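# Restore a leaning reagent bottle and close cabinet door

## Task

Inside the cabinet, one glass reagent bottle has slid forward and is resting against the closed door from within. Finish with every bottle upright and fully supported by the shelf and the door closed. No bottle may drop more than a few centimetres or break.

## Robot and tools

Robot: two arms, left_arm and right_arm, each ending in a two-finger parallel gripper. In the scene frame the left base sits near (+0.007, +0.401, 0) m and the right near (-0.006, -0.458, 0) m, both yawed only slightly. The scene frame has its origin level with the table top, midway between the arms; +z points up, +x points out over the table, and the left arm is on the +y side. Image left and right do not follow arm names. Each arm reports its hand pose, velocities and targets in its own base frame. Fixed cameras and the table use the scene frame. Reported hand positions may be off by a few centimetres, more at long reach.

Gripper geometry: fingers point along the gripper's +z and close along its x. end_effector_position is the point between the pads; fingertips extend 17.5 mm past it. A block of varying shape protrudes up to 12 cm toward the gripper's -y and rotates with it, so watch it near the cabinet and bottles.

execute_actions(actions, cameras): actions is a list of actions; each action is a list of 1 to 15 rows, one row per 1/30 s step; a short action repeats its final row until step 15. Every row is one flat list of 18 numbers in [-1, 1] covering both arms: left dx, dy, dz, rx, ry, rz, gripper position, force_limit, speed, then the same nine for the right arm. dx..rz are offsets, not poses: each row is measured from that arm's Hand target at the start of the action, in the arm's base axes, and 1.0 equals 0.6 m or 180 degrees; rx, ry, rz form one rotation vector about the Hand target's position. Sending the same offset again moves further. Six zeros asks nothing new of that arm's pose, but its gripper numbers are still commands, so resend their current values. Gripper position: +1 open (50 mm gap), about -0.65 pads meet, -1 to grip until stopped. force_limit: -1 about 20 N per pad, 0 about 102 N, +1 about 185 N. speed: -1 is 20 mm/s, 0 is 85, +1 is 150. Both start at +1. Images come only with an empty actions list or when cameras names them (cam_head_left, cam_head_right, cam_high, cam_left_wrist, cam_right_wrist, or "all").

move(target, speed, blend, stop_force, zero, blocking, cameras): target is one 18-number row as above or a list of up to 15 such rows; every row's pose part is an offset from the same starting Hand targets, not from the previous row. Paths are straight, end together and are capped at 10 s; nothing avoids obstacles. speed is the top path speed in m/s, 0.002 to 3.6, default 0.25 (turns limited to twice that in rad/s); one number or one per target. blend, in m, rounds corners of a list; 0 stops at each. stop_force, 3 to 120 N, one value for both arms, ends an arm's path when its wrist sensor feels that much push against its motion; the arm then backs to just before the push and holds, still pressing a little. It is unreliable for light loose objects or for a turning gripper; omit it when pulling away from something you press on. zero (default true) re-zeroes the sensor before the move; false accumulates. blocking=false returns after 0.5 s while the move continues and cannot be combined with stop_force. The result adds a move: line such as done, off_target, moving, held or fault, plus limits (paced means clipped, held means steps withheld).

wait(seconds) lets time pass with no new command. stop brakes a running move. zoom_image(camera, region=[x0,y0,x1,y1]) enlarges part of the newest image, at most 504 by 504 pixels. zero_wrist_force(arm) sets the current wrist reading as zero. finished_scene(scene) ends scene 1 or 2 for good; call it only when bottles stand and the door is shut without help.

Reading results: Hand target is the last commanded (clipped) pose, the base for the next offsets; the hand may rest short of it, and the missing distance can be sent as an offset. Orientation commands are clipped to 32 degrees from the measured one per step. object_status: 0 moving, 1 blocked while opening, 2 blocked while closing (a grip), 3 reached the set position or pads met (likely empty). Opening in mm is about (250 - position_measured) times 0.202. Wrist force and torque are in the gripper's own axes, as force from the contact into the arm. Motion lags commands by 0.09 to 0.22 s, and fast motions overshoot.

Hazards: a torque fault (wrist limits near 25.7 N m, push capacity about 12 to 15 N m) or about 150 N outside force stops the arm for 10 s; overheating from holding loads or straining stops it for 30 to 60 s. Arms are stiff, so aiming even slightly into a firm surface like the cabinet can fault. Approach slowly, keep the arms apart (arm-to-arm contact can fail the scene), avoid paths near an arm's own base, and never release a bottle while it moves.

Each tool is called after "Emit:" by a JSON object that holds its "api" and its "payload", one argument or row to a line.

## Session

Emit:
{"api": "execute_actions", "payload": {
  "actions": []
}}

Scene clock: 0.00 s.
left_arm: end_effector_position=(+0.4526, -0.7701, +0.1076) position_measured=3 object_status=3 end_effector_quat_wxyz=(-0.151, -0.544, +0.815, -0.135) | right_arm: end_effector_position=(+0.1932, +0.0556, +0.1695) position_measured=3 object_status=3 end_effector_quat_wxyz=(-0.232, +0.708, +0.661, -0.090)
Joint positions: left_arm=[-1.114 -0.645 0.911 -2.154 -1.832 2.38] | right_arm=[3.598 -1.093 -2.336 -1.611 1.959 0.458]
Joint velocities: within noise
Joint torques (N m): no reading
Wrist force (N): no reading
Wrist torque (N m): no reading
Wrist force, peak (N): no reading
Hand target: left_arm +0.4526, -0.7701, +0.1076; -0.151, -0.544, +0.815, -0.135 | right_arm +0.1932, +0.0556, +0.1695; -0.232, +0.708, +0.661, -0.090
Tool commands: left_gripper/position=+1.0 left_gripper/force_limit=+1.0 left_gripper/speed=+1.0 right_gripper/position=+1.0 right_gripper/force_limit=+1.0 right_gripper/speed=+1.0

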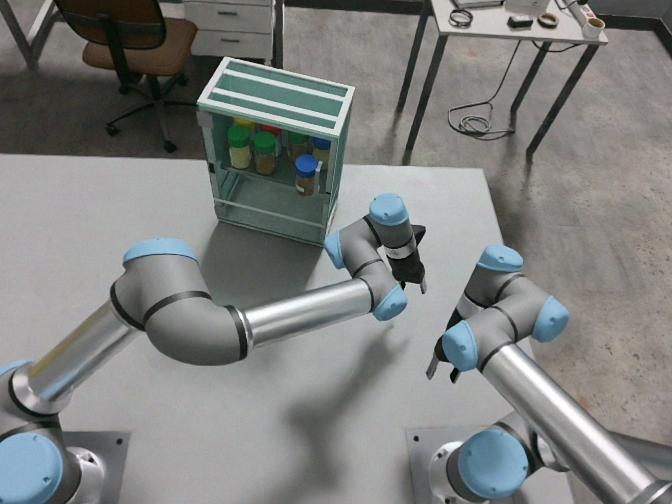

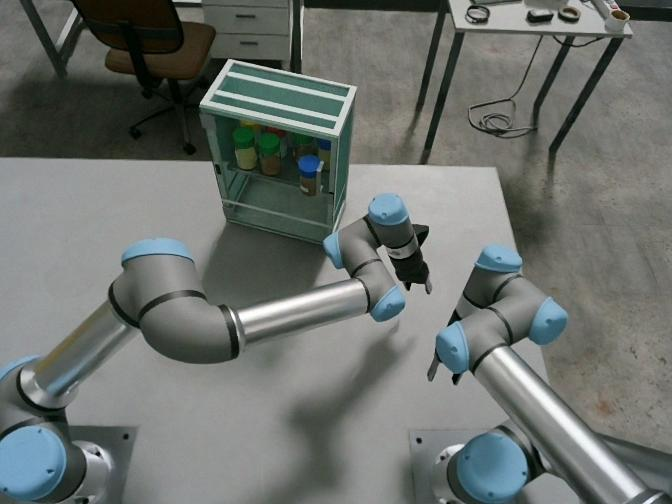

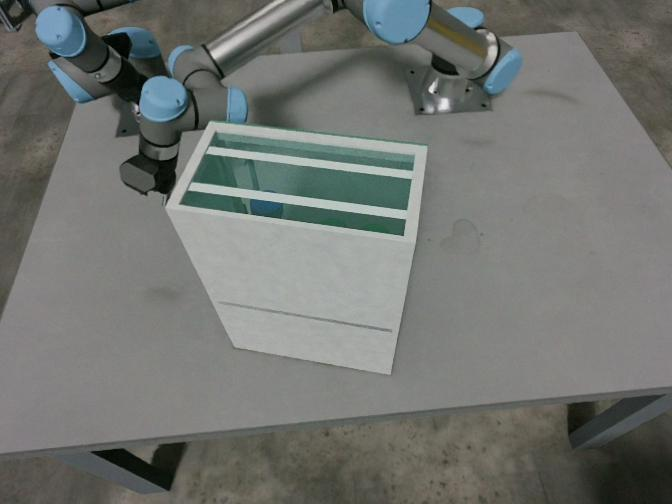

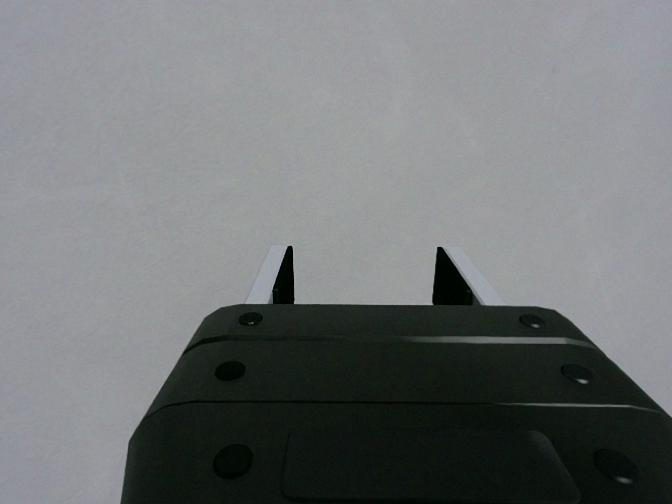

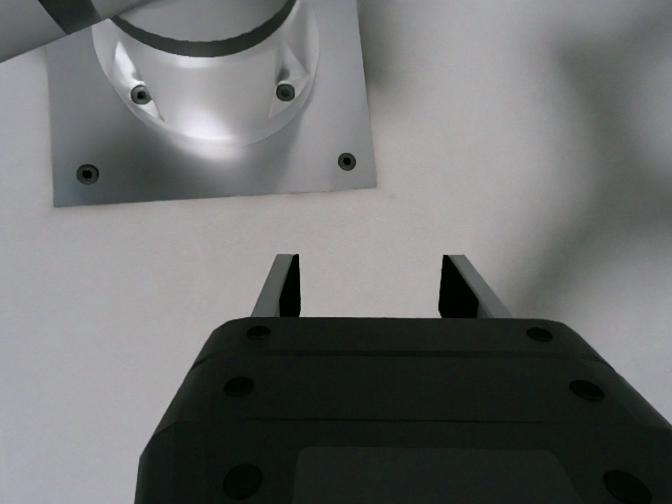

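Emit:
{"api": "zoom_image", "payload": {
  "camera": "cam_head_left",
  "region": [180, 40, 370, 260]
}}

Emit:
{"api": "zoom_image", "payload": {
  "camera": "cam_head_right",
  "region": [180, 40, 370, 260]
}}

Emit:
{"api": "zoom_image", "payload": {
  "camera": "cam_high",
  "region": [150, 100, 450, 390]
}}

Scaled by 2.291 from the camera's image (finer frame: 960x720).

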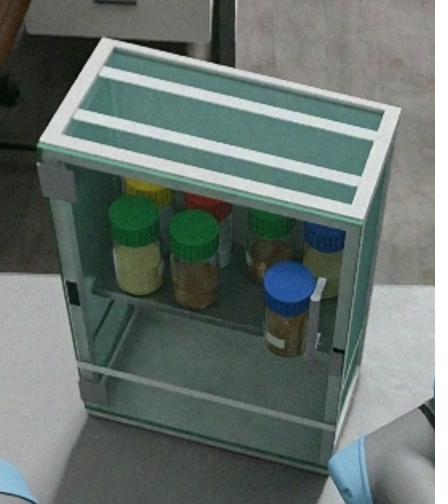

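Scaled by 2.291 from the camera's image (finer frame: 960x720).

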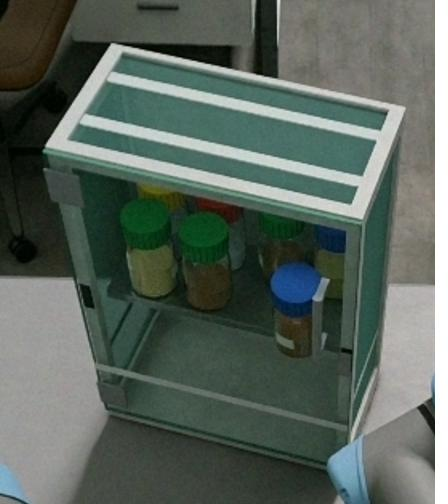

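Scaled by 1.680 from the camera's image (finer frame: 960x720).

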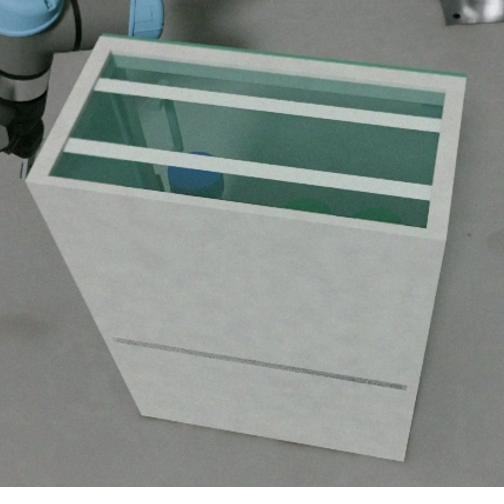

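Emit:
{"api": "move", "payload": {
  "target": [
    [-0.045,0.488,0.354,-0.058,-0.483,0.134,1,-0.8,0,0,0,0,0,0,0,1,-0.8,0],
    [-0.045,0.488,0.354,-0.058,-0.483,0.134,1,-0.8,0,0.323,0.03,0.184,-0.168,-0.63,-0.096,1,-0.8,0]
  ],
  "speed": 0.6,
  "cameras": ["cam_left_wrist","cam_right_wrist","cam_head_left"]
}}

Scene clock: 6.53 s.
left_arm: end_effector_position=(+0.4256, -0.4773, +0.3200) position_measured=3 object_status=3 end_effector_quat_wxyz=(+0.431, -0.431, +0.561, -0.561) | right_arm: end_effector_position=(+0.3870, +0.0736, +0.2799) position_measured=3 object_status=3 end_effector_quat_wxyz=(+0.569, +0.569, +0.420, +0.420)
Joint positions: left_arm=[-1.471 -1.089 2.037 -4.087 -0.361 3.139] | right_arm=[4.672 -1.07 -2.48 -2.735 0.26 3.143]
Joint torques (N m): left_arm=[-2.08 -41.21 -7.7 0.73 -1.06 -1.42] | right_arm=[3.11 1.15 13.01 -0.38 -1.4 0.29]
Wrist force (N): left_arm=[-0.3 -0.2 -0.8] | right_arm=[-0.3 1.1 2.6]
Wrist torque (N m): left_arm=[-0.13 0.30 0.25] | right_arm=[0.57 -0.04 0.33]
Wrist force, peak (N): left_arm=[0.5 -2.0 2.0] | right_arm=[0.3 1.1 3.6]
Hand target: left_arm +0.4256, -0.4773, +0.3200; +0.431, -0.431, +0.561, -0.561 | right_arm +0.3870, +0.0736, +0.2799; +0.569, +0.569, +0.420, +0.420
Off the commanded pose: left_arm 0.000 m, 0 deg | right_arm 0.000 m, 0 deg.
move: done
cam_left_wrist: T_world_to_cam=[[-0.25156, -0.96782, 0.00614, -0.34448], [-0.34451, 0.08361, -0.93505, 0.49811], [0.90445, -0.23733, -0.35446, -0.2503]] pos_world=[0.31133, -0.43445, 0.37915]
cam_right_wrist: T_world_to_cam=[[0.29661, 0.95499, -0.00306, -0.17463], [-0.32558, 0.10413, 0.93976, -0.12865], [0.89779, -0.27775, 0.34181, -0.29123]] pos_world=[0.27137, 0.09928, 0.21991]
Images, in order (width x height): cam_head_left 672x504, cam_left_wrist 672x504, cam_right_wrist 672x504.

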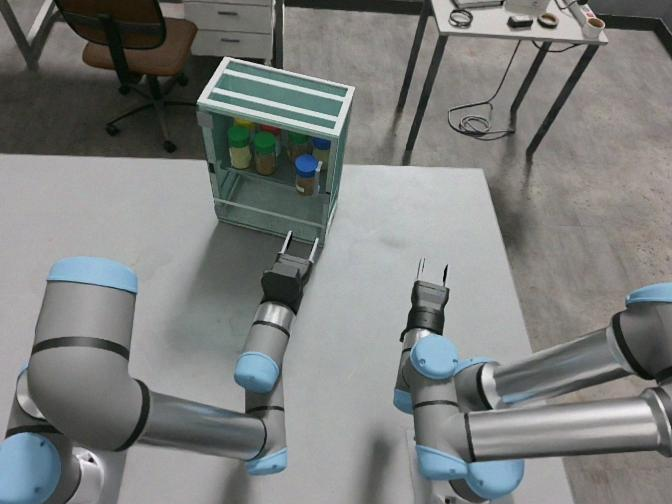

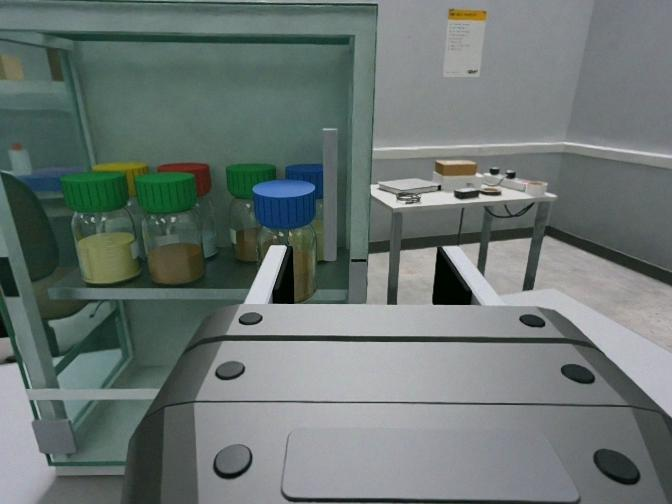

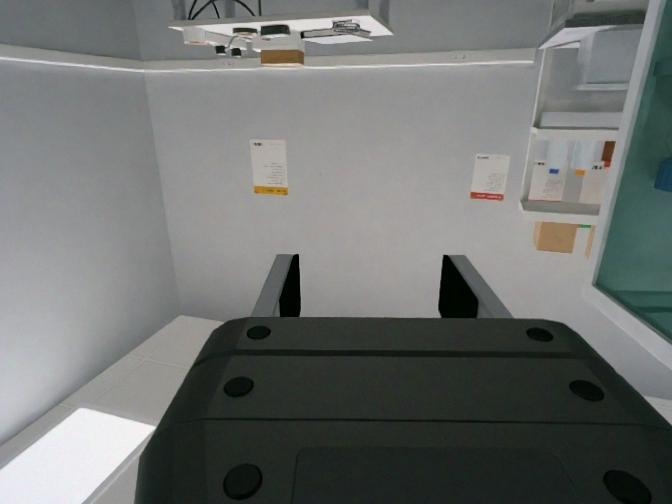

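Emit:
{"api": "zoom_image", "payload": {
  "camera": "cam_left_wrist",
  "region": [200, 110, 400, 310]
}}

Scaled by 2.520 from the camera's image (finer frame: 960x720).

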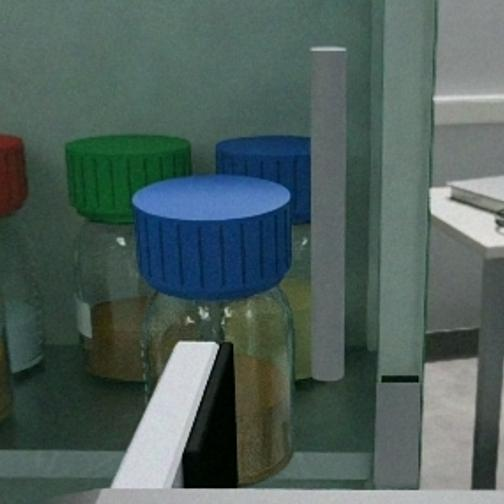

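Emit:
{"api": "move", "payload": {
  "target": [0.266,-0.038,0,0,0,0,1,-0.8,0,0,0,0,0,0,0,1,-0.8,0],
  "cameras": ["cam_left_wrist","cam_head_left"]
}}

Scene clock: 8.40 s.
left_arm: end_effector_position=(+0.5852, -0.5000, +0.3200) position_measured=3 object_status=3 end_effector_quat_wxyz=(+0.431, -0.431, +0.561, -0.560) | right_arm: end_effector_position=(+0.3870, +0.0736, +0.2799) position_measured=3 object_status=3 end_effector_quat_wxyz=(+0.569, +0.569, +0.420, +0.420)
Joint positions: left_arm=[-1.159 -0.922 1.719 -3.937 -0.672 3.14] | right_arm=[4.672 -1.07 -2.48 -2.735 0.26 3.143]
Joint torques (N m): left_arm=[4.37 -44.19 -20.43 -1.91 -0.57 0.32] | right_arm=[-0.67 7.84 13.94 1.23 -1.34 -0.93]
Wrist force (N): left_arm=[-0.5 -0.1 -1.2] | right_arm=[-0.2 1.3 2.5]
Wrist torque (N m): left_arm=[-0.09 0.36 0.17] | right_arm=[0.60 -0.06 0.33]
Wrist force, peak (N): left_arm=[0.8 0.0 -3.7] | right_arm=[-0.4 1.5 2.9]
Hand target: left_arm +0.5852, -0.5001, +0.3200; +0.431, -0.431, +0.561, -0.561 | right_arm +0.3870, +0.0736, +0.2799; +0.569, +0.569, +0.420, +0.420
Off the commanded pose: left_arm 0.000 m, 0 deg | right_arm 0.000 m, 0 deg.
move: done
cam_left_wrist: T_world_to_cam=[[-0.2515, -0.96784, 0.00602, -0.32638], [-0.34449, 0.08371, -0.93505, 0.55494], [0.90447, -0.23724, -0.35446, -0.40006]] pos_world=[0.47093, -0.45725, 0.37905]
Images, in order (width x height): cam_head_left 672x504, cam_left_wrist 672x504.

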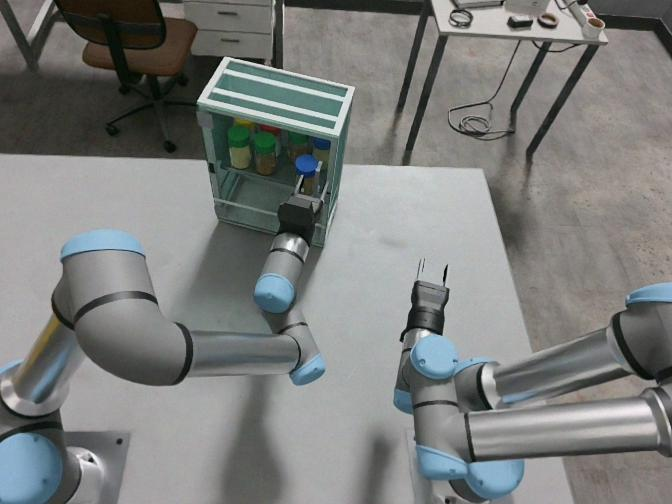

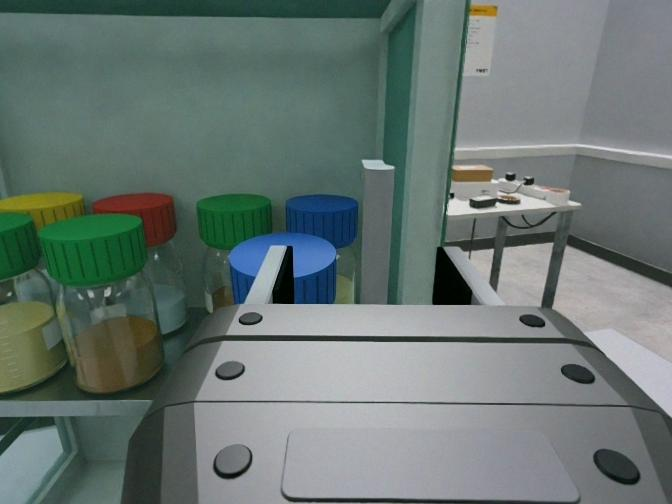

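Emit:
{"api": "move", "payload": {
  "target": [0.143,-0.045,0,0,0,0,1,-0.8,0,0,0,0,0,0,0,1,-0.8,0],
  "cameras": ["cam_left_wrist"],
  "speed": 0.04,
  "stop_force": 6
}}

Scene clock: 10.27 s.
left_arm: end_effector_position=(+0.6144, -0.5092, +0.3200) position_measured=3 object_status=3 end_effector_quat_wxyz=(+0.431, -0.431, +0.561, -0.561) | right_arm: end_effector_position=(+0.3870, +0.0736, +0.2799) position_measured=3 object_status=3 end_effector_quat_wxyz=(+0.569, +0.569, +0.420, +0.420)
Joint positions: left_arm=[-1.117 -0.878 1.633 -3.896 -0.714 3.14] | right_arm=[4.672 -1.07 -2.48 -2.735 0.26 3.143]
Joint torques (N m): left_arm=[0.44 -38.57 -23.45 -0.38 -0.89 0.56] | right_arm=[-4.51 9.31 14.12 1.08 -1.29 -1.05]
Wrist force (N): left_arm=[-0.6 -0.9 -1.6] | right_arm=[-0.5 1.5 2.9]
Wrist torque (N m): left_arm=[-0.15 0.32 0.15] | right_arm=[0.64 -0.01 0.34]
Wrist force, peak (N): left_arm=[-3.6 4.4 -41.1] | right_arm=[-0.5 1.5 2.9]
Hand target: left_arm +0.6144, -0.5092, +0.3200; +0.430, -0.431, +0.561, -0.561 (not the last commanded pose) | right_arm +0.3870, +0.0736, +0.2799; +0.569, +0.569, +0.420, +0.420
Off the commanded pose: left_arm 0.059 m, 0 deg | right_arm 0.000 m, 0 deg.
move: contact (left_arm)
cam_left_wrist: T_world_to_cam=[[-0.25153, -0.96783, 0.00621, -0.3279], [-0.34444, 0.08352, -0.93509, 0.56575], [0.90448, -0.23734, -0.35437, -0.42868]] pos_world=[0.50013, -0.46635, 0.37915]

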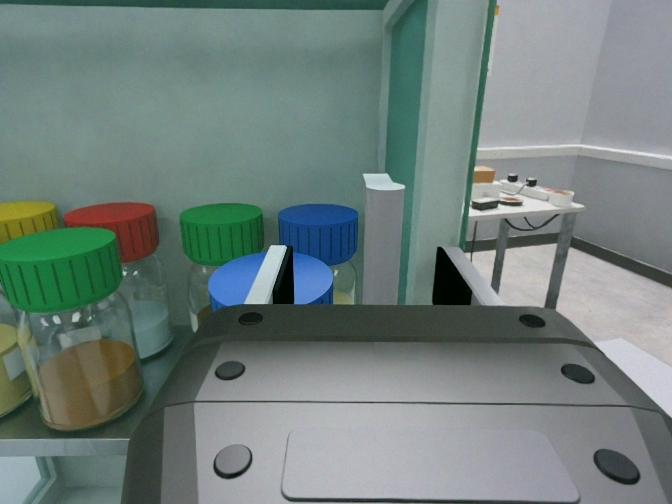

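Emit:
{"api": "move", "payload": {
  "target": [
    [-0.0107,-0.0075,0.022,0,0,0,1,-0.8,0,0,0,0,0,0,0,1,-0.8,0],
    [-0.0107,-0.0075,0.022,0,0,0,-1,-0.8,-0.7,0,0,0,0,0,0,1,-0.8,0]
  ],
  "cameras": ["cam_left_wrist"],
  "speed": 0.1
}}

Emit:
{"api": "move", "payload": {
  "target": [0,0,0,0,0,0,-1,-0.8,-0.7,0.1,-0.12,0.008,0,0,0.5,1,-0.8,0],
  "cameras": ["cam_left_wrist","cam_right_wrist","cam_head_left"],
  "speed": 0.4
}}

Scene clock: 12.90 s.
left_arm: end_effector_position=(+0.6084, -0.5124, +0.3331) position_measured=203 object_status=2 end_effector_quat_wxyz=(+0.432, -0.433, +0.560, -0.559) | right_arm: end_effector_position=(+0.3870, +0.0736, +0.2799) position_measured=3 object_status=3 end_effector_quat_wxyz=(+0.569, +0.569, +0.420, +0.420)
Joint positions: left_arm=[-1.131 -0.9 1.63 -3.87 -0.695 3.14] | right_arm=[4.672 -1.07 -2.48 -2.735 0.26 3.143]
Joint torques (N m): left_arm=[-39.9 -47.86 -30.71 2.79 -12.94 -1.36] | right_arm=[-4.53 8.66 14.06 1.12 -1.27 -1.07]
Wrist force (N): left_arm=[-54.3 5.7 -2.7] | right_arm=[-0.4 0.9 3.0]
Wrist torque (N m): left_arm=[-0.01 0.95 0.21] | right_arm=[0.55 -0.02 0.33]
Wrist force, peak (N): left_arm=[-60.0 6.7 -3.9] | right_arm=[-0.3 1.4 3.0]
Hand target: left_arm +0.6080, -0.5137, +0.3332; +0.430, -0.431, +0.561, -0.561 | right_arm +0.3870, +0.0736, +0.2799; +0.569, +0.569, +0.420, +0.420
Off the commanded pose: left_arm 0.001 m, 0 deg | right_arm 0.000 m, 0 deg.
move: done
cam_left_wrist: T_world_to_cam=[[-0.24685, -0.96903, 0.00617, -0.3361], [-0.34493, 0.08191, -0.93505, 0.57565], [0.90559, -0.23295, -0.35447, -0.41776]] pos_world=[0.49391, -0.47016, 0.39225]

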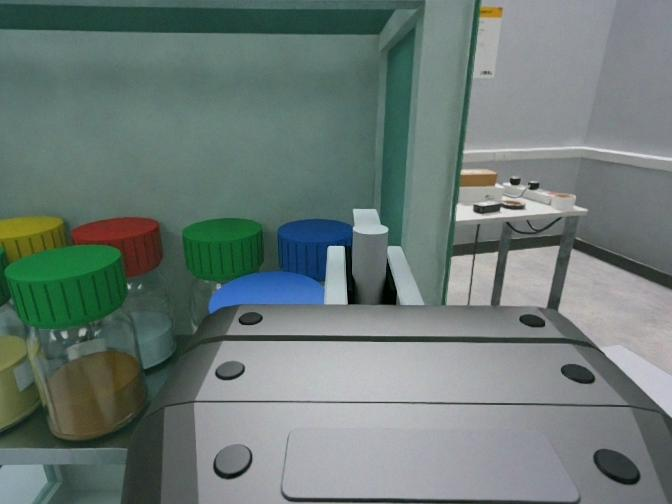

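Scene clock: 15.43 s.
left_arm: end_effector_position=(+0.6083, -0.5124, +0.3332) position_measured=203 object_status=2 end_effector_quat_wxyz=(+0.432, -0.433, +0.560, -0.559) | right_arm: end_effector_position=(+0.4469, +0.0016, +0.2847) position_measured=3 object_status=3 end_effector_quat_wxyz=(+0.106, +0.106, +0.699, +0.699)
Joint positions: left_arm=[-1.131 -0.9 1.63 -3.87 -0.695 3.14] | right_arm=[2.86 -1.761 -1.903 -2.58 -3.123 3.18]
Joint torques (N m): left_arm=[-40.83 -49.38 -33.33 2.1 -13.02 -0.16] | right_arm=[8.68 26.31 28.96 -1.53 -0.94 -1.11]
Wrist force (N): left_arm=[-57.0 8.0 -1.5] | right_arm=[-0.2 1.2 2.5]
Wrist torque (N m): left_arm=[0.05 0.97 0.21] | right_arm=[0.59 -0.04 0.33]
Wrist force, peak (N): left_arm=[-57.3 7.9 -1.4] | right_arm=[-0.6 1.5 3.3]
Hand target: left_arm +0.6080, -0.5137, +0.3332; +0.430, -0.431, +0.561, -0.561 | right_arm +0.4470, +0.0016, +0.2847; +0.106, +0.105, +0.699, +0.699
Off the commanded pose: left_arm 0.001 m, 0 deg | right_arm 0.000 m, 0 deg.
move: done
cam_left_wrist: T_world_to_cam=[[-0.24671, -0.96907, 0.00622, -0.33623], [-0.34485, 0.08179, -0.93509, 0.57553], [0.90566, -0.23284, -0.35436, -0.4177]] pos_world=[0.49381, -0.47016, 0.39225]
cam_right_wrist: T_world_to_cam=[[-0.95496, 0.29672, -0.00292, 0.43674], [-0.10414, -0.32591, 0.93965, -0.20435], [0.27786, 0.89763, 0.34213, -0.09154]] pos_world=[0.42122, -0.11403, 0.22462]
Images, in order (width x height): cam_head_left 672x504, cam_left_wrist 672x504, cam_right_wrist 672x504.

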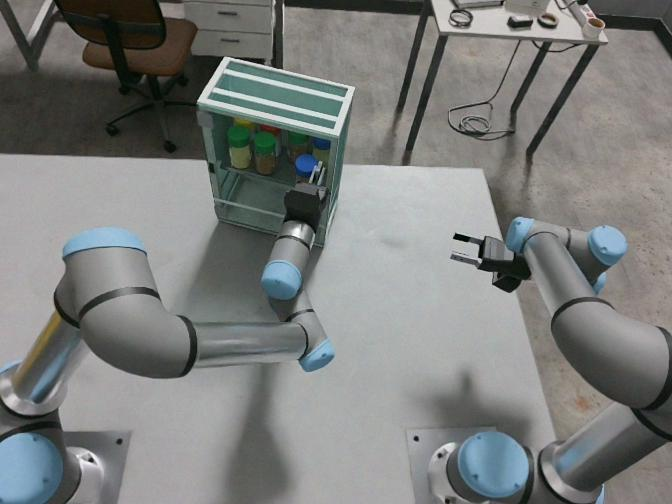

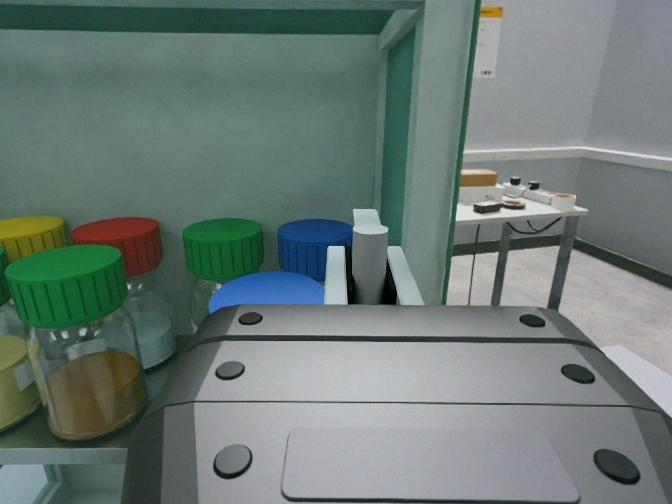

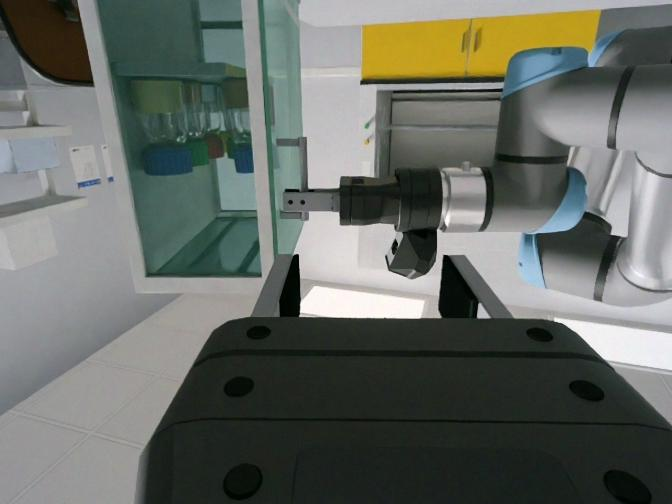

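Emit:
{"api": "zoom_image", "payload": {
  "camera": "cam_right_wrist",
  "region": [90, 20, 350, 290]
}}

Scaled by 1.867 from the camera's image (finer frame: 960x720).

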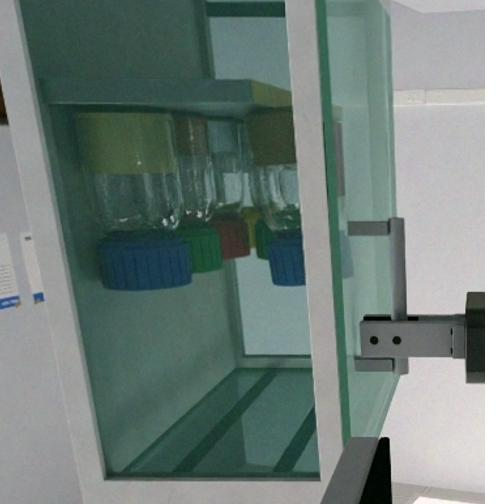

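Emit:
{"api": "move", "payload": {
  "target": [-0.036,0.020,0,0,0,-0.0278,-1,-0.8,-0.7,0.13,0.25,0,0,0,0,1,-0.8,0],
  "cameras": ["cam_left_wrist","cam_right_wrist"],
  "speed": 0.08
}}

Emit:
{"api": "zoom_image", "payload": {
  "camera": "cam_right_wrist",
  "region": [90, 20, 420, 320]
}}

Scene clock: 18.77 s.
left_arm: end_effector_position=(+0.5863, -0.5017, +0.3333) position_measured=203 object_status=2 end_effector_quat_wxyz=(+0.406, -0.406, +0.579, -0.579) | right_arm: end_effector_position=(+0.5251, +0.1517, +0.2847) position_measured=3 object_status=3 end_effector_quat_wxyz=(+0.106, +0.105, +0.699, +0.699)
Joint positions: left_arm=[-1.129 -0.962 1.748 -3.926 -0.789 3.14] | right_arm=[3.226 -1.801 -1.853 -2.629 -2.757 3.142]
Joint torques (N m): left_arm=[-0.62 -37.23 -24.83 -0.31 -1.79 1.83] | right_arm=[-6.14 44.34 14.72 -0.16 -1.45 -1.45]
Wrist force (N): left_arm=[-12.7 4.3 -0.6] | right_arm=[-0.3 1.3 2.6]
Wrist torque (N m): left_arm=[-0.06 0.33 0.19] | right_arm=[0.61 -0.03 0.34]
Wrist force, peak (N): left_arm=[-57.3 8.1 -1.4] | right_arm=[-0.8 1.1 4.1]
Hand target: left_arm +0.5864, -0.5017, +0.3332; +0.406, -0.406, +0.579, -0.579 | right_arm +0.5250, +0.1516, +0.2847; +0.106, +0.105, +0.699, +0.699
Off the commanded pose: left_arm 0.000 m, 0 deg | right_arm 0.000 m, 0 deg.
move: done
cam_left_wrist: T_world_to_cam=[[-0.33524, -0.94211, 0.0063, -0.26587], [-0.33577, 0.11323, -0.93512, 0.57764], [0.88027, -0.3156, -0.35429, -0.42193]] pos_world=[0.47623, -0.44904, 0.39235]
cam_right_wrist: T_world_to_cam=[[-0.95503, 0.29649, -0.003, 0.46694], [-0.10404, -0.32562, 0.93976, -0.14747], [0.27765, 0.89781, 0.34182, -0.24787]] pos_world=[0.49942, 0.03607, 0.22471]

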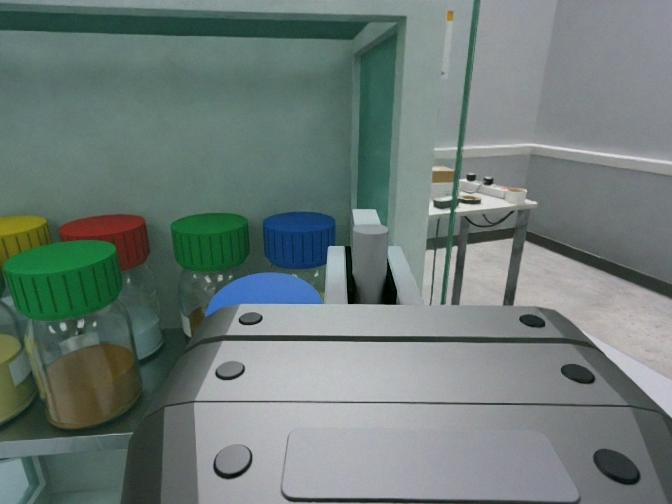

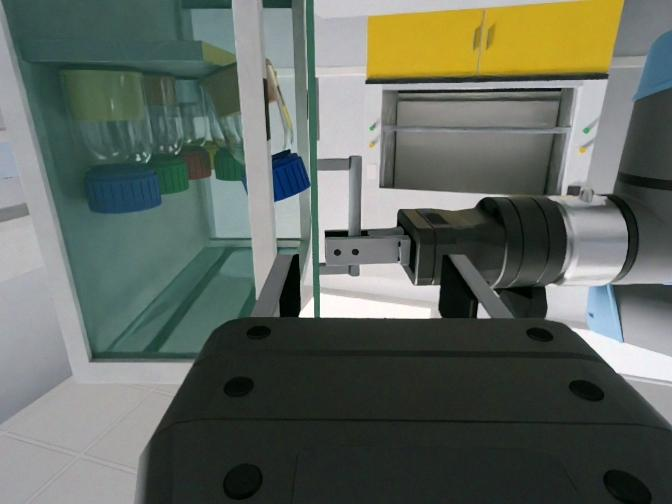

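Scaled by 1.527 from the camera's image (finer frame: 960x720).

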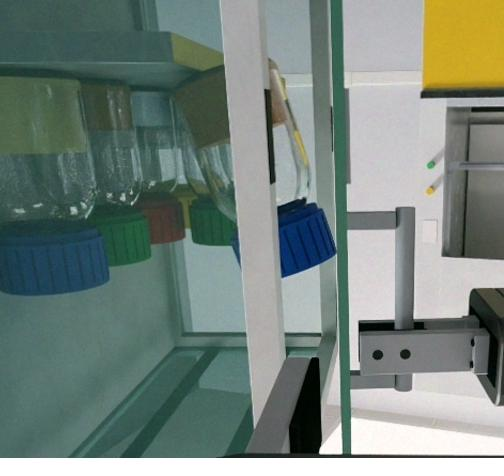

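Emit:
{"api": "move", "payload": {
  "target": [0,0,0,0,0,0,-1,-0.8,-0.7,0.08,0.202,-0.003,0,0,0,1,-0.8,0],
  "cameras": ["cam_left_wrist","cam_right_wrist"],
  "speed": 0.12
}}

Emit:
{"api": "zoom_image", "payload": {
  "camera": "cam_right_wrist",
  "region": [150, 0, 450, 310]
}}

Scene clock: 21.10 s.
left_arm: end_effector_position=(+0.5864, -0.5017, +0.3332) position_measured=203 object_status=2 end_effector_quat_wxyz=(+0.406, -0.406, +0.579, -0.579) | right_arm: end_effector_position=(+0.5730, +0.2728, +0.2828) position_measured=3 object_status=3 end_effector_quat_wxyz=(+0.106, +0.106, +0.699, +0.699)
Joint positions: left_arm=[-1.129 -0.962 1.748 -3.926 -0.789 3.14] | right_arm=[3.464 -1.888 -1.742 -2.653 -2.519 3.142]
Joint torques (N m): left_arm=[0.16 -36.84 -24.68 0.08 -1.52 1.71] | right_arm=[-8.72 50.62 15.79 3.03 -1.42 -1.48]
Wrist force (N): left_arm=[-11.6 2.4 -0.5] | right_arm=[-0.2 1.5 2.7]
Wrist torque (N m): left_arm=[-0.08 0.30 0.20] | right_arm=[0.62 -0.05 0.32]
Wrist force, peak (N): left_arm=[-12.5 3.9 -0.5] | right_arm=[-0.6 1.2 4.5]
Hand target: left_arm +0.5864, -0.5017, +0.3332; +0.406, -0.406, +0.579, -0.579 | right_arm +0.5730, +0.2728, +0.2829; +0.106, +0.105, +0.699, +0.699
Off the commanded pose: left_arm 0.000 m, 0 deg | right_arm 0.000 m, 0 deg.
move: done
cam_left_wrist: T_world_to_cam=[[-0.33506, -0.94217, 0.00616, -0.26589], [-0.33582, 0.11331, -0.93509, 0.57763], [0.88032, -0.31538, -0.35437, -0.42194]] pos_world=[0.47633, -0.44904, 0.39225]
cam_right_wrist: T_world_to_cam=[[-0.95503, 0.2965, -0.00283, 0.47674], [-0.10385, -0.32554, 0.93981, -0.10139], [0.27773, 0.89784, 0.3417, -0.36926]] pos_world=[0.54732, 0.15718, 0.22282]

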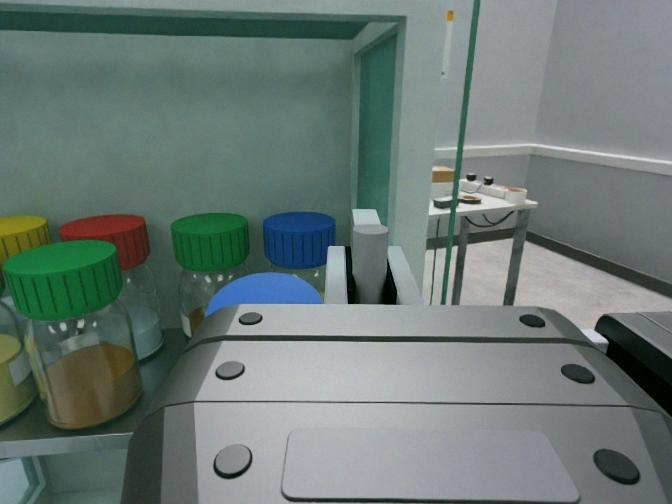

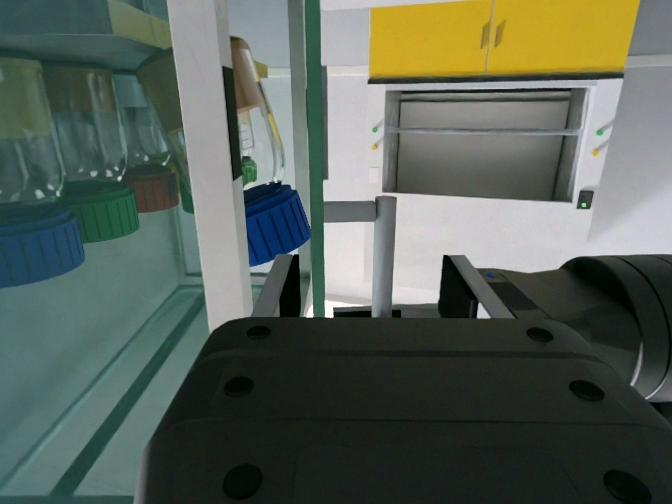

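Scaled by 1.626 from the camera's image (finer frame: 960x720).

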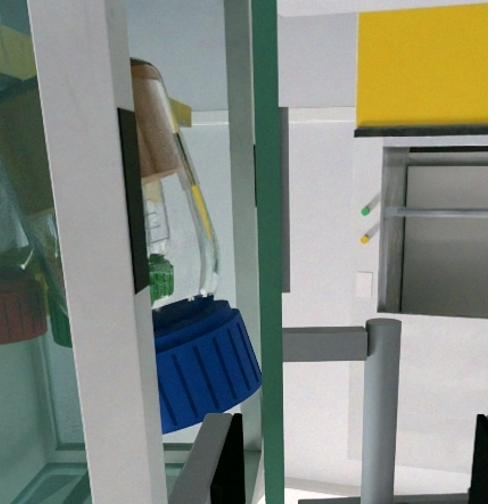

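Emit:
{"api": "move", "payload": {
  "target": [
    [0,0,0,0,0,0,-1,-0.8,-0.7,0.0167,-0.0052,0.0133,0,0,-0.0278,-0.12,-0.8,0],
    [0,0,0,0,0,0,-1,-0.8,-0.7,0.0547,0.0878,0.0133,0,0,-0.0278,-0.12,-0.8,0]
  ],
  "cameras": ["cam_left_wrist","cam_right_wrist"],
  "speed": 0.1
}}

Emit:
{"api": "zoom_image", "payload": {
  "camera": "cam_right_wrist",
  "region": [200, 80, 450, 330]
}}

Scene clock: 23.50 s.
left_arm: end_effector_position=(+0.5864, -0.5017, +0.3332) position_measured=203 object_status=2 end_effector_quat_wxyz=(+0.406, -0.406, +0.579, -0.579) | right_arm: end_effector_position=(+0.6058, +0.3256, +0.2908) position_measured=171 object_status=3 end_effector_quat_wxyz=(+0.136, +0.136, +0.694, +0.694) end_effector_velocity=(-0.001, -0.003, +0.000) end_effector_angular_velocity=(+0.000, +0.000, -0.001)
Joint positions: left_arm=[-1.129 -0.962 1.748 -3.926 -0.789 3.14] | right_arm=[3.57 -1.919 -1.676 -2.688 -2.326 3.142]
Joint velocities: left_arm=[within noise] | right_arm=[-0.004 0.003 -0.005 0.002 -0.003 0]
Joint torques (N m): left_arm=[-2.88 -38.75 -20.58 -1.11 -4.38 1.5] | right_arm=[-4.41 53.81 12.19 2.46 -4.09 -1.44]
Wrist force (N): left_arm=[-9.5 2.9 -12.5] | right_arm=[-11.5 1.8 7.8]
Wrist torque (N m): left_arm=[-0.09 0.29 0.20] | right_arm=[0.57 0.21 0.30]
Wrist force, peak (N): left_arm=[-11.7 3.1 -18.8] | right_arm=[-4.7 5.3 -32.0]
Hand target: left_arm +0.5864, -0.5017, +0.3332; +0.406, -0.406, +0.579, -0.579 | right_arm +0.6058, +0.3255, +0.2909; +0.136, +0.136, +0.694, +0.694
Off the commanded pose: left_arm 0.000 m, 0 deg | right_arm 0.000 m, 0 deg.
move: done
cam_left_wrist: T_world_to_cam=[[-0.33506, -0.94217, 0.00616, -0.26589], [-0.33582, 0.11331, -0.93509, 0.57763], [0.88032, -0.31538, -0.35437, -0.42194]] pos_world=[0.47633, -0.44904, 0.39225]
cam_right_wrist: T_world_to_cam=[[-0.92557, 0.37856, -0.0028, 0.44787], [-0.13179, -0.31528, 0.9398, -0.07472], [0.35489, 0.87023, 0.34171, -0.46632]] pos_world=[0.57018, 0.2127, 0.23081]

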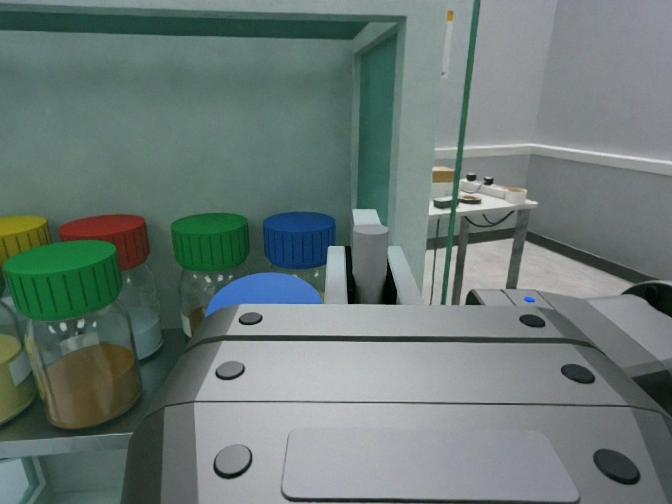

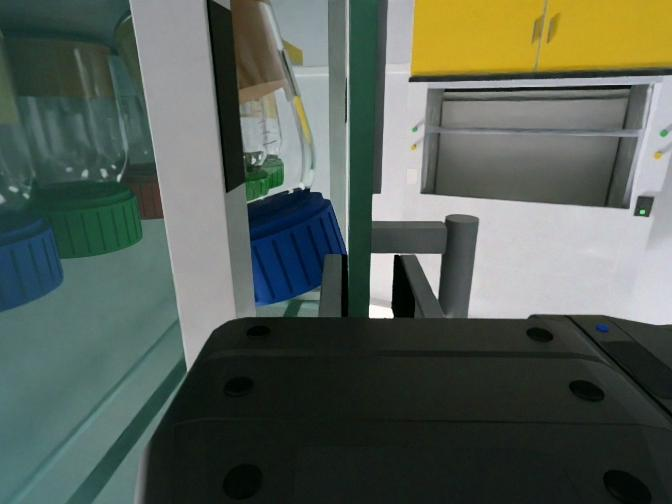

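Scaled by 2.016 from the camera's image (finer frame: 960x720).

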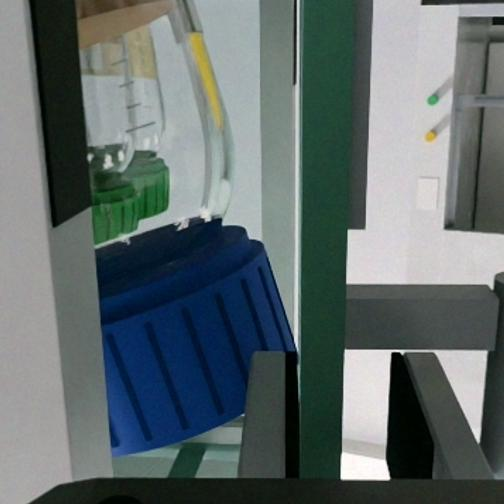

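Emit:
{"api": "move", "payload": {
  "target": [
    [0,0,0,0,0,0,-1,-0.8,-0.7,0.0032,-0.0013,0.005,0,0,0,-0.12,-0.8,0],
    [0,0,0,0,0,0,-1,-0.8,-0.7,0.0221,0.045,0.005,0,0,0,-0.12,-0.8,0]
  ],
  "cameras": ["cam_left_wrist","cam_right_wrist"],
  "speed": 0.06
}}

Emit:
{"api": "zoom_image", "payload": {
  "camera": "cam_right_wrist",
  "region": [200, 80, 450, 330]
}}

Scene clock: 24.77 s.
left_arm: end_effector_position=(+0.5864, -0.5017, +0.3332) position_measured=203 object_status=2 end_effector_quat_wxyz=(+0.406, -0.406, +0.579, -0.579) | right_arm: end_effector_position=(+0.6139, +0.3417, +0.2932) position_measured=171 object_status=3 end_effector_quat_wxyz=(+0.135, +0.136, +0.694, +0.694)
Joint positions: left_arm=[-1.129 -0.962 1.748 -3.926 -0.789 3.14] | right_arm=[3.592 -1.941 -1.636 -2.707 -2.306 3.142]
Joint torques (N m): left_arm=[-9.65 -40.85 -14.86 -2.58 -2.58 1.46] | right_arm=[1.16 42.13 26.39 2.03 0.4 -0.02]
Wrist force (N): left_arm=[-8.8 1.7 -0.4] | right_arm=[-0.4 2.0 2.8]
Wrist torque (N m): left_arm=[-0.10 0.33 0.21] | right_arm=[0.71 0.05 0.34]
Wrist force, peak (N): left_arm=[-8.9 -2.6 21.3] | right_arm=[19.7 21.8 -116.8]
Hand target: left_arm +0.5864, -0.5017, +0.3332; +0.406, -0.406, +0.579, -0.579 | right_arm +0.6139, +0.3417, +0.2932; +0.135, +0.136, +0.694, +0.694 (not the last commanded pose)
Tool commands: left_gripper/position=-1.0 left_gripper/force_limit=-0.8 left_gripper/speed=-0.7 right_gripper/position=-0.121569 right_gripper/force_limit=-0.796078 right_gripper/speed=+0.003922
Off the commanded pose: left_arm 0.000 m, 0 deg | right_arm 0.012 m, 0 deg.
FORCE FAULT: contact force on the right arm reached its limit, and that arm stopped. The contact can be on any part of that arm, not only on its tool. That arm's remaining commands of this call were not run. That arm is still stopped at the end of this call. That arm stays stopped for about 10 more seconds. Until then a move that you send moves the other arm only, and its call returns only when the move has ended. Once the stop has ended, the next robot result says so. If the stop ends while you think or write, that arm runs what you send next, counted from a new Hand target: where the arm stands when the stop ends. While its stop runs, that arm takes no new command, but its gripper still runs the gripper command that each later call begins with. Until it ends, the stop uses up actions while you think or wait. An arm that is not stopped still takes commands.
move: fault (right_arm); path passed 1 of 2 targets
cam_left_wrist: T_world_to_cam=[[-0.33506, -0.94217, 0.00616, -0.26599], [-0.33582, 0.11331, -0.93509, 0.57774], [0.88032, -0.31538, -0.35437, -0.42194]] pos_world=[0.47633, -0.44914, 0.39235]
cam_right_wrist: T_world_to_cam=[[-0.92618, 0.37708, -0.00177, 0.4499], [-0.12998, -0.31486, 0.9402, -0.0723], [0.35397, 0.87102, 0.34063, -0.48336]] pos_world=[0.57838, 0.2286, 0.23342]

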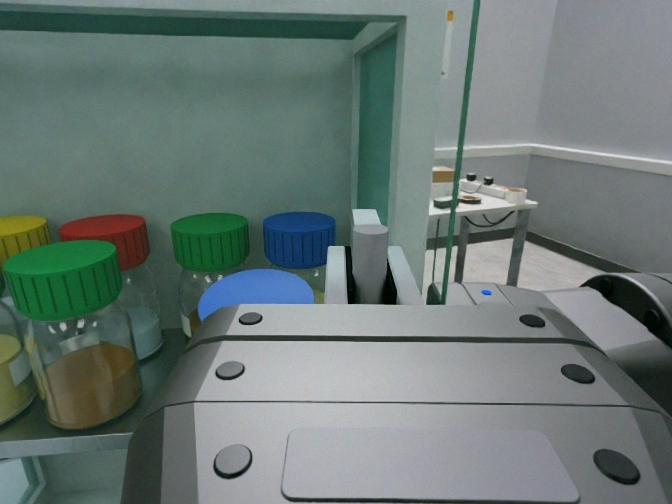

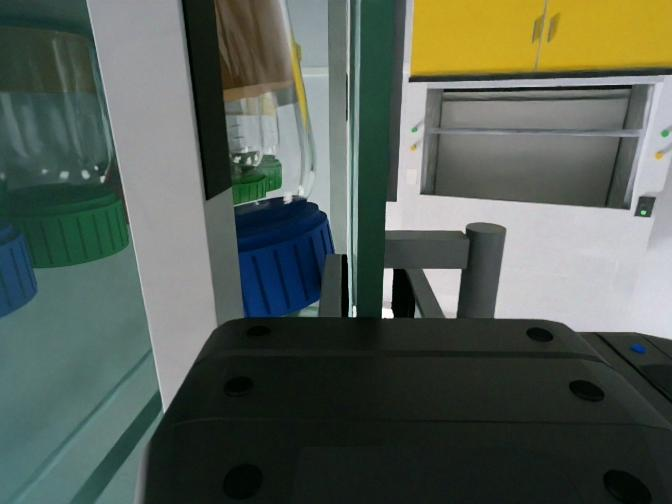

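Scaled by 2.016 from the camera's image (finer frame: 960x720).

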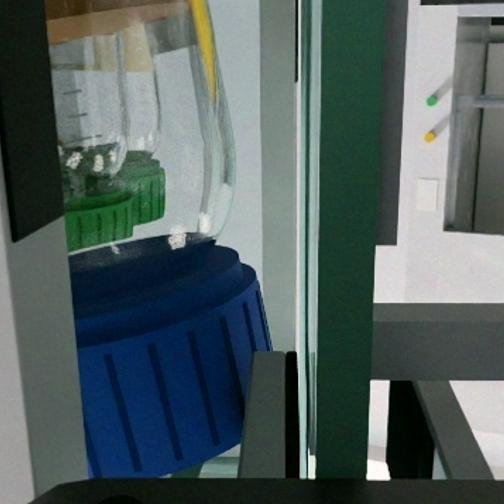

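Emit:
{"api": "wait", "payload": {
  "seconds": 10.5
}}

Emit:
{"api": "move", "payload": {
  "target": [
    [0,0,0,0,0,0,-1,-0.8,-0.7,-0.0035,-0.0075,0,0,0,0,-0.12,-0.8,0],
    [0,0,0,0,0,0,-1,-0.8,-0.7,-0.0035,-0.0075,0.011,0,0,0,-0.12,-0.8,0]
  ],
  "speed": 0.04
}}

Emit:
{"api": "move", "payload": {
  "target": [0,0,0,0,0,0,-1,-0.8,-0.7,0.0182,0.0452,0,0,0,0,-0.12,-0.8,0],
  "speed": 0.02,
  "stop_force": 12,
  "cameras": ["cam_left_wrist","cam_right_wrist"]
}}

Emit:
{"api": "zoom_image", "payload": {
  "camera": "cam_right_wrist",
  "region": [200, 80, 450, 330]
}}

Scene clock: 35.67 s.
left_arm: end_effector_position=(+0.5864, -0.5017, +0.3332) position_measured=203 object_status=2 end_effector_quat_wxyz=(+0.406, -0.406, +0.579, -0.579) | right_arm: end_effector_position=(+0.6139, +0.3417, +0.2932) position_measured=171 object_status=3 end_effector_quat_wxyz=(+0.135, +0.136, +0.694, +0.694)
Joint positions: left_arm=[-1.129 -0.962 1.748 -3.926 -0.789 3.14] | right_arm=[3.592 -1.941 -1.636 -2.707 -2.306 3.142]
Joint torques (N m): left_arm=[-9.98 -49.48 -12.34 -2.68 -0.76 0.7] | right_arm=[2.15 42.69 26.63 1.88 0.3 -0.23]
Wrist force (N): left_arm=[-8.9 1.5 -0.3] | right_arm=[-0.7 2.2 2.0]
Wrist torque (N m): left_arm=[-0.13 0.34 0.21] | right_arm=[0.74 0.10 0.33]
Wrist force, peak (N): left_arm=[-9.2 1.5 -0.3] | right_arm=[-0.4 1.9 2.6]
Hand target: left_arm +0.5864, -0.5017, +0.3332; +0.406, -0.406, +0.579, -0.579 | right_arm +0.6139, +0.3417, +0.2932; +0.135, +0.136, +0.694, +0.694 (not the last commanded pose)
Tool commands: left_gripper/position=-1.0 left_gripper/force_limit=-0.8 left_gripper/speed=-0.7 right_gripper/position=-0.121569 right_gripper/force_limit=-0.796078 right_gripper/speed=+0.003922
Off the commanded pose: left_arm 0.000 m, 0 deg | right_arm 0.012 m, 0 deg.
FORCE FAULT, CONTINUED: the right arm's stop, for the force fault that an earlier result reported, is over. The rest of the stop counts as 20 of the actions that you can send in this scene. During its stop the right arm's controller moved it back a little. That arm's target is now where it stood when the stop ended, not its last command. That arm accepts commands again.
wait: 10.00 of 10.5 s (the remaining seconds did not pass); at rest from the start

Scene clock: 36.43 s.
left_arm: end_effector_position=(+0.5864, -0.5017, +0.3332) position_measured=203 object_status=2 end_effector_quat_wxyz=(+0.406, -0.406, +0.579, -0.579) | right_arm: end_effector_position=(+0.6119, +0.3372, +0.3001) position_measured=171 object_status=3 end_effector_quat_wxyz=(+0.135, +0.136, +0.694, +0.694) end_effector_velocity=(-0.001, +0.001, +0.000) end_effector_angular_velocity=(+0.001, -0.002, +0.002)
Joint positions: left_arm=[-1.129 -0.962 1.748 -3.926 -0.789 3.14] | right_arm=[3.586 -1.928 -1.636 -2.72 -2.312 3.142]
Joint velocities: left_arm=[within noise] | right_arm=[0.001 0 -0.002 0.005 0 0]
Joint torques (N m): left_arm=[-9.67 -49.81 -12.32 -2.5 -0.83 0.71] | right_arm=[10.34 32.77 15.75 3.87 1.52 0.06]
Wrist force (N): left_arm=[-8.8 1.5 -0.3] | right_arm=[-0.6 1.8 2.0]
Wrist torque (N m): left_arm=[-0.11 0.31 0.21] | right_arm=[0.70 0.05 0.35]
Wrist force, peak (N): left_arm=[-9.2 1.6 -0.4] | right_arm=[-0.9 2.8 2.0]
Hand target: left_arm +0.5864, -0.5017, +0.3332; +0.406, -0.406, +0.579, -0.579 | right_arm +0.6118, +0.3372, +0.2998; +0.135, +0.136, +0.694, +0.694
Off the commanded pose: left_arm 0.000 m, 0 deg | right_arm 0.000 m, 0 deg.
move: done

Scene clock: 37.90 s.
left_arm: end_effector_position=(+0.5864, -0.5017, +0.3332) position_measured=203 object_status=2 end_effector_quat_wxyz=(+0.406, -0.406, +0.579, -0.579) | right_arm: end_effector_position=(+0.6141, +0.3428, +0.2998) position_measured=171 object_status=3 end_effector_quat_wxyz=(+0.135, +0.136, +0.694, +0.694)
Joint positions: left_arm=[-1.129 -0.962 1.748 -3.926 -0.789 3.14] | right_arm=[3.594 -1.935 -1.626 -2.723 -2.304 3.142]
Joint torques (N m): left_arm=[-9.69 -43.85 -13.04 -2.45 -3.55 0.81] | right_arm=[-7.87 53.6 16.01 0.12 -1.16 0.24]
Wrist force (N): left_arm=[-7.4 1.8 -0.4] | right_arm=[-0.8 2.6 2.8]
Wrist torque (N m): left_arm=[-0.11 0.30 0.21] | right_arm=[0.78 0.12 0.34]
Wrist force, peak (N): left_arm=[-11.1 -2.0 16.0] | right_arm=[14.5 13.0 -72.7]
Hand target: left_arm +0.5864, -0.5017, +0.3332; +0.406, -0.406, +0.579, -0.579 | right_arm +0.6141, +0.3428, +0.2998; +0.135, +0.136, +0.694, +0.694 (not the last commanded pose)
Off the commanded pose: left_arm 0.000 m, 0 deg | right_arm 0.023 m, 0 deg.
move: contact (right_arm)
cam_left_wrist: T_world_to_cam=[[-0.33506, -0.94217, 0.00616, -0.26589], [-0.33582, 0.11331, -0.93509, 0.57773], [0.88032, -0.31538, -0.35437, -0.42191]] pos_world=[0.47633, -0.44904, 0.39235]
cam_right_wrist: T_world_to_cam=[[-0.92621, 0.377, -0.0018, 0.44963], [-0.12999, -0.31487, 0.94019, -0.07814], [0.35389, 0.87105, 0.34064, -0.48656]] pos_world=[0.57848, 0.2297, 0.24002]

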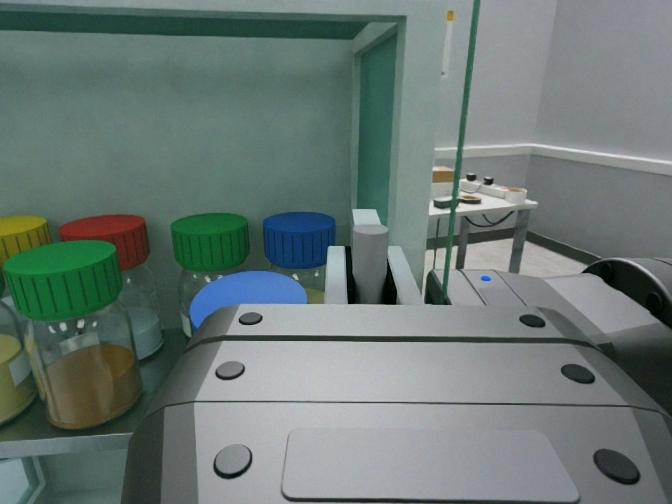

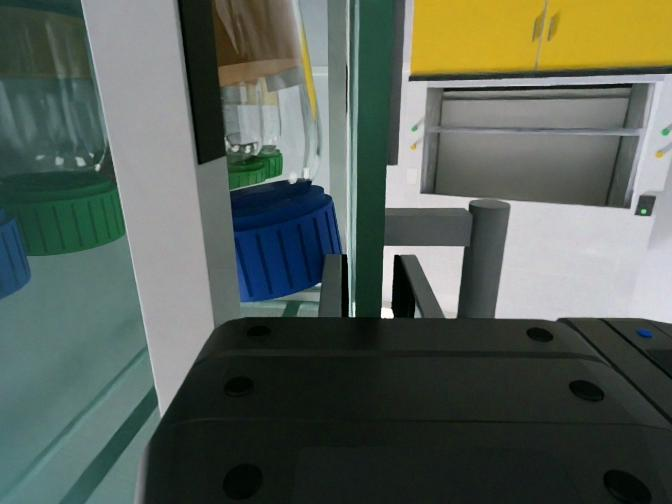

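Scaled by 2.016 from the camera's image (finer frame: 960x720).

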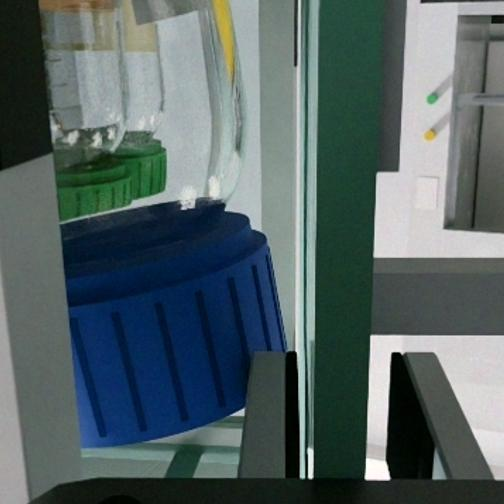

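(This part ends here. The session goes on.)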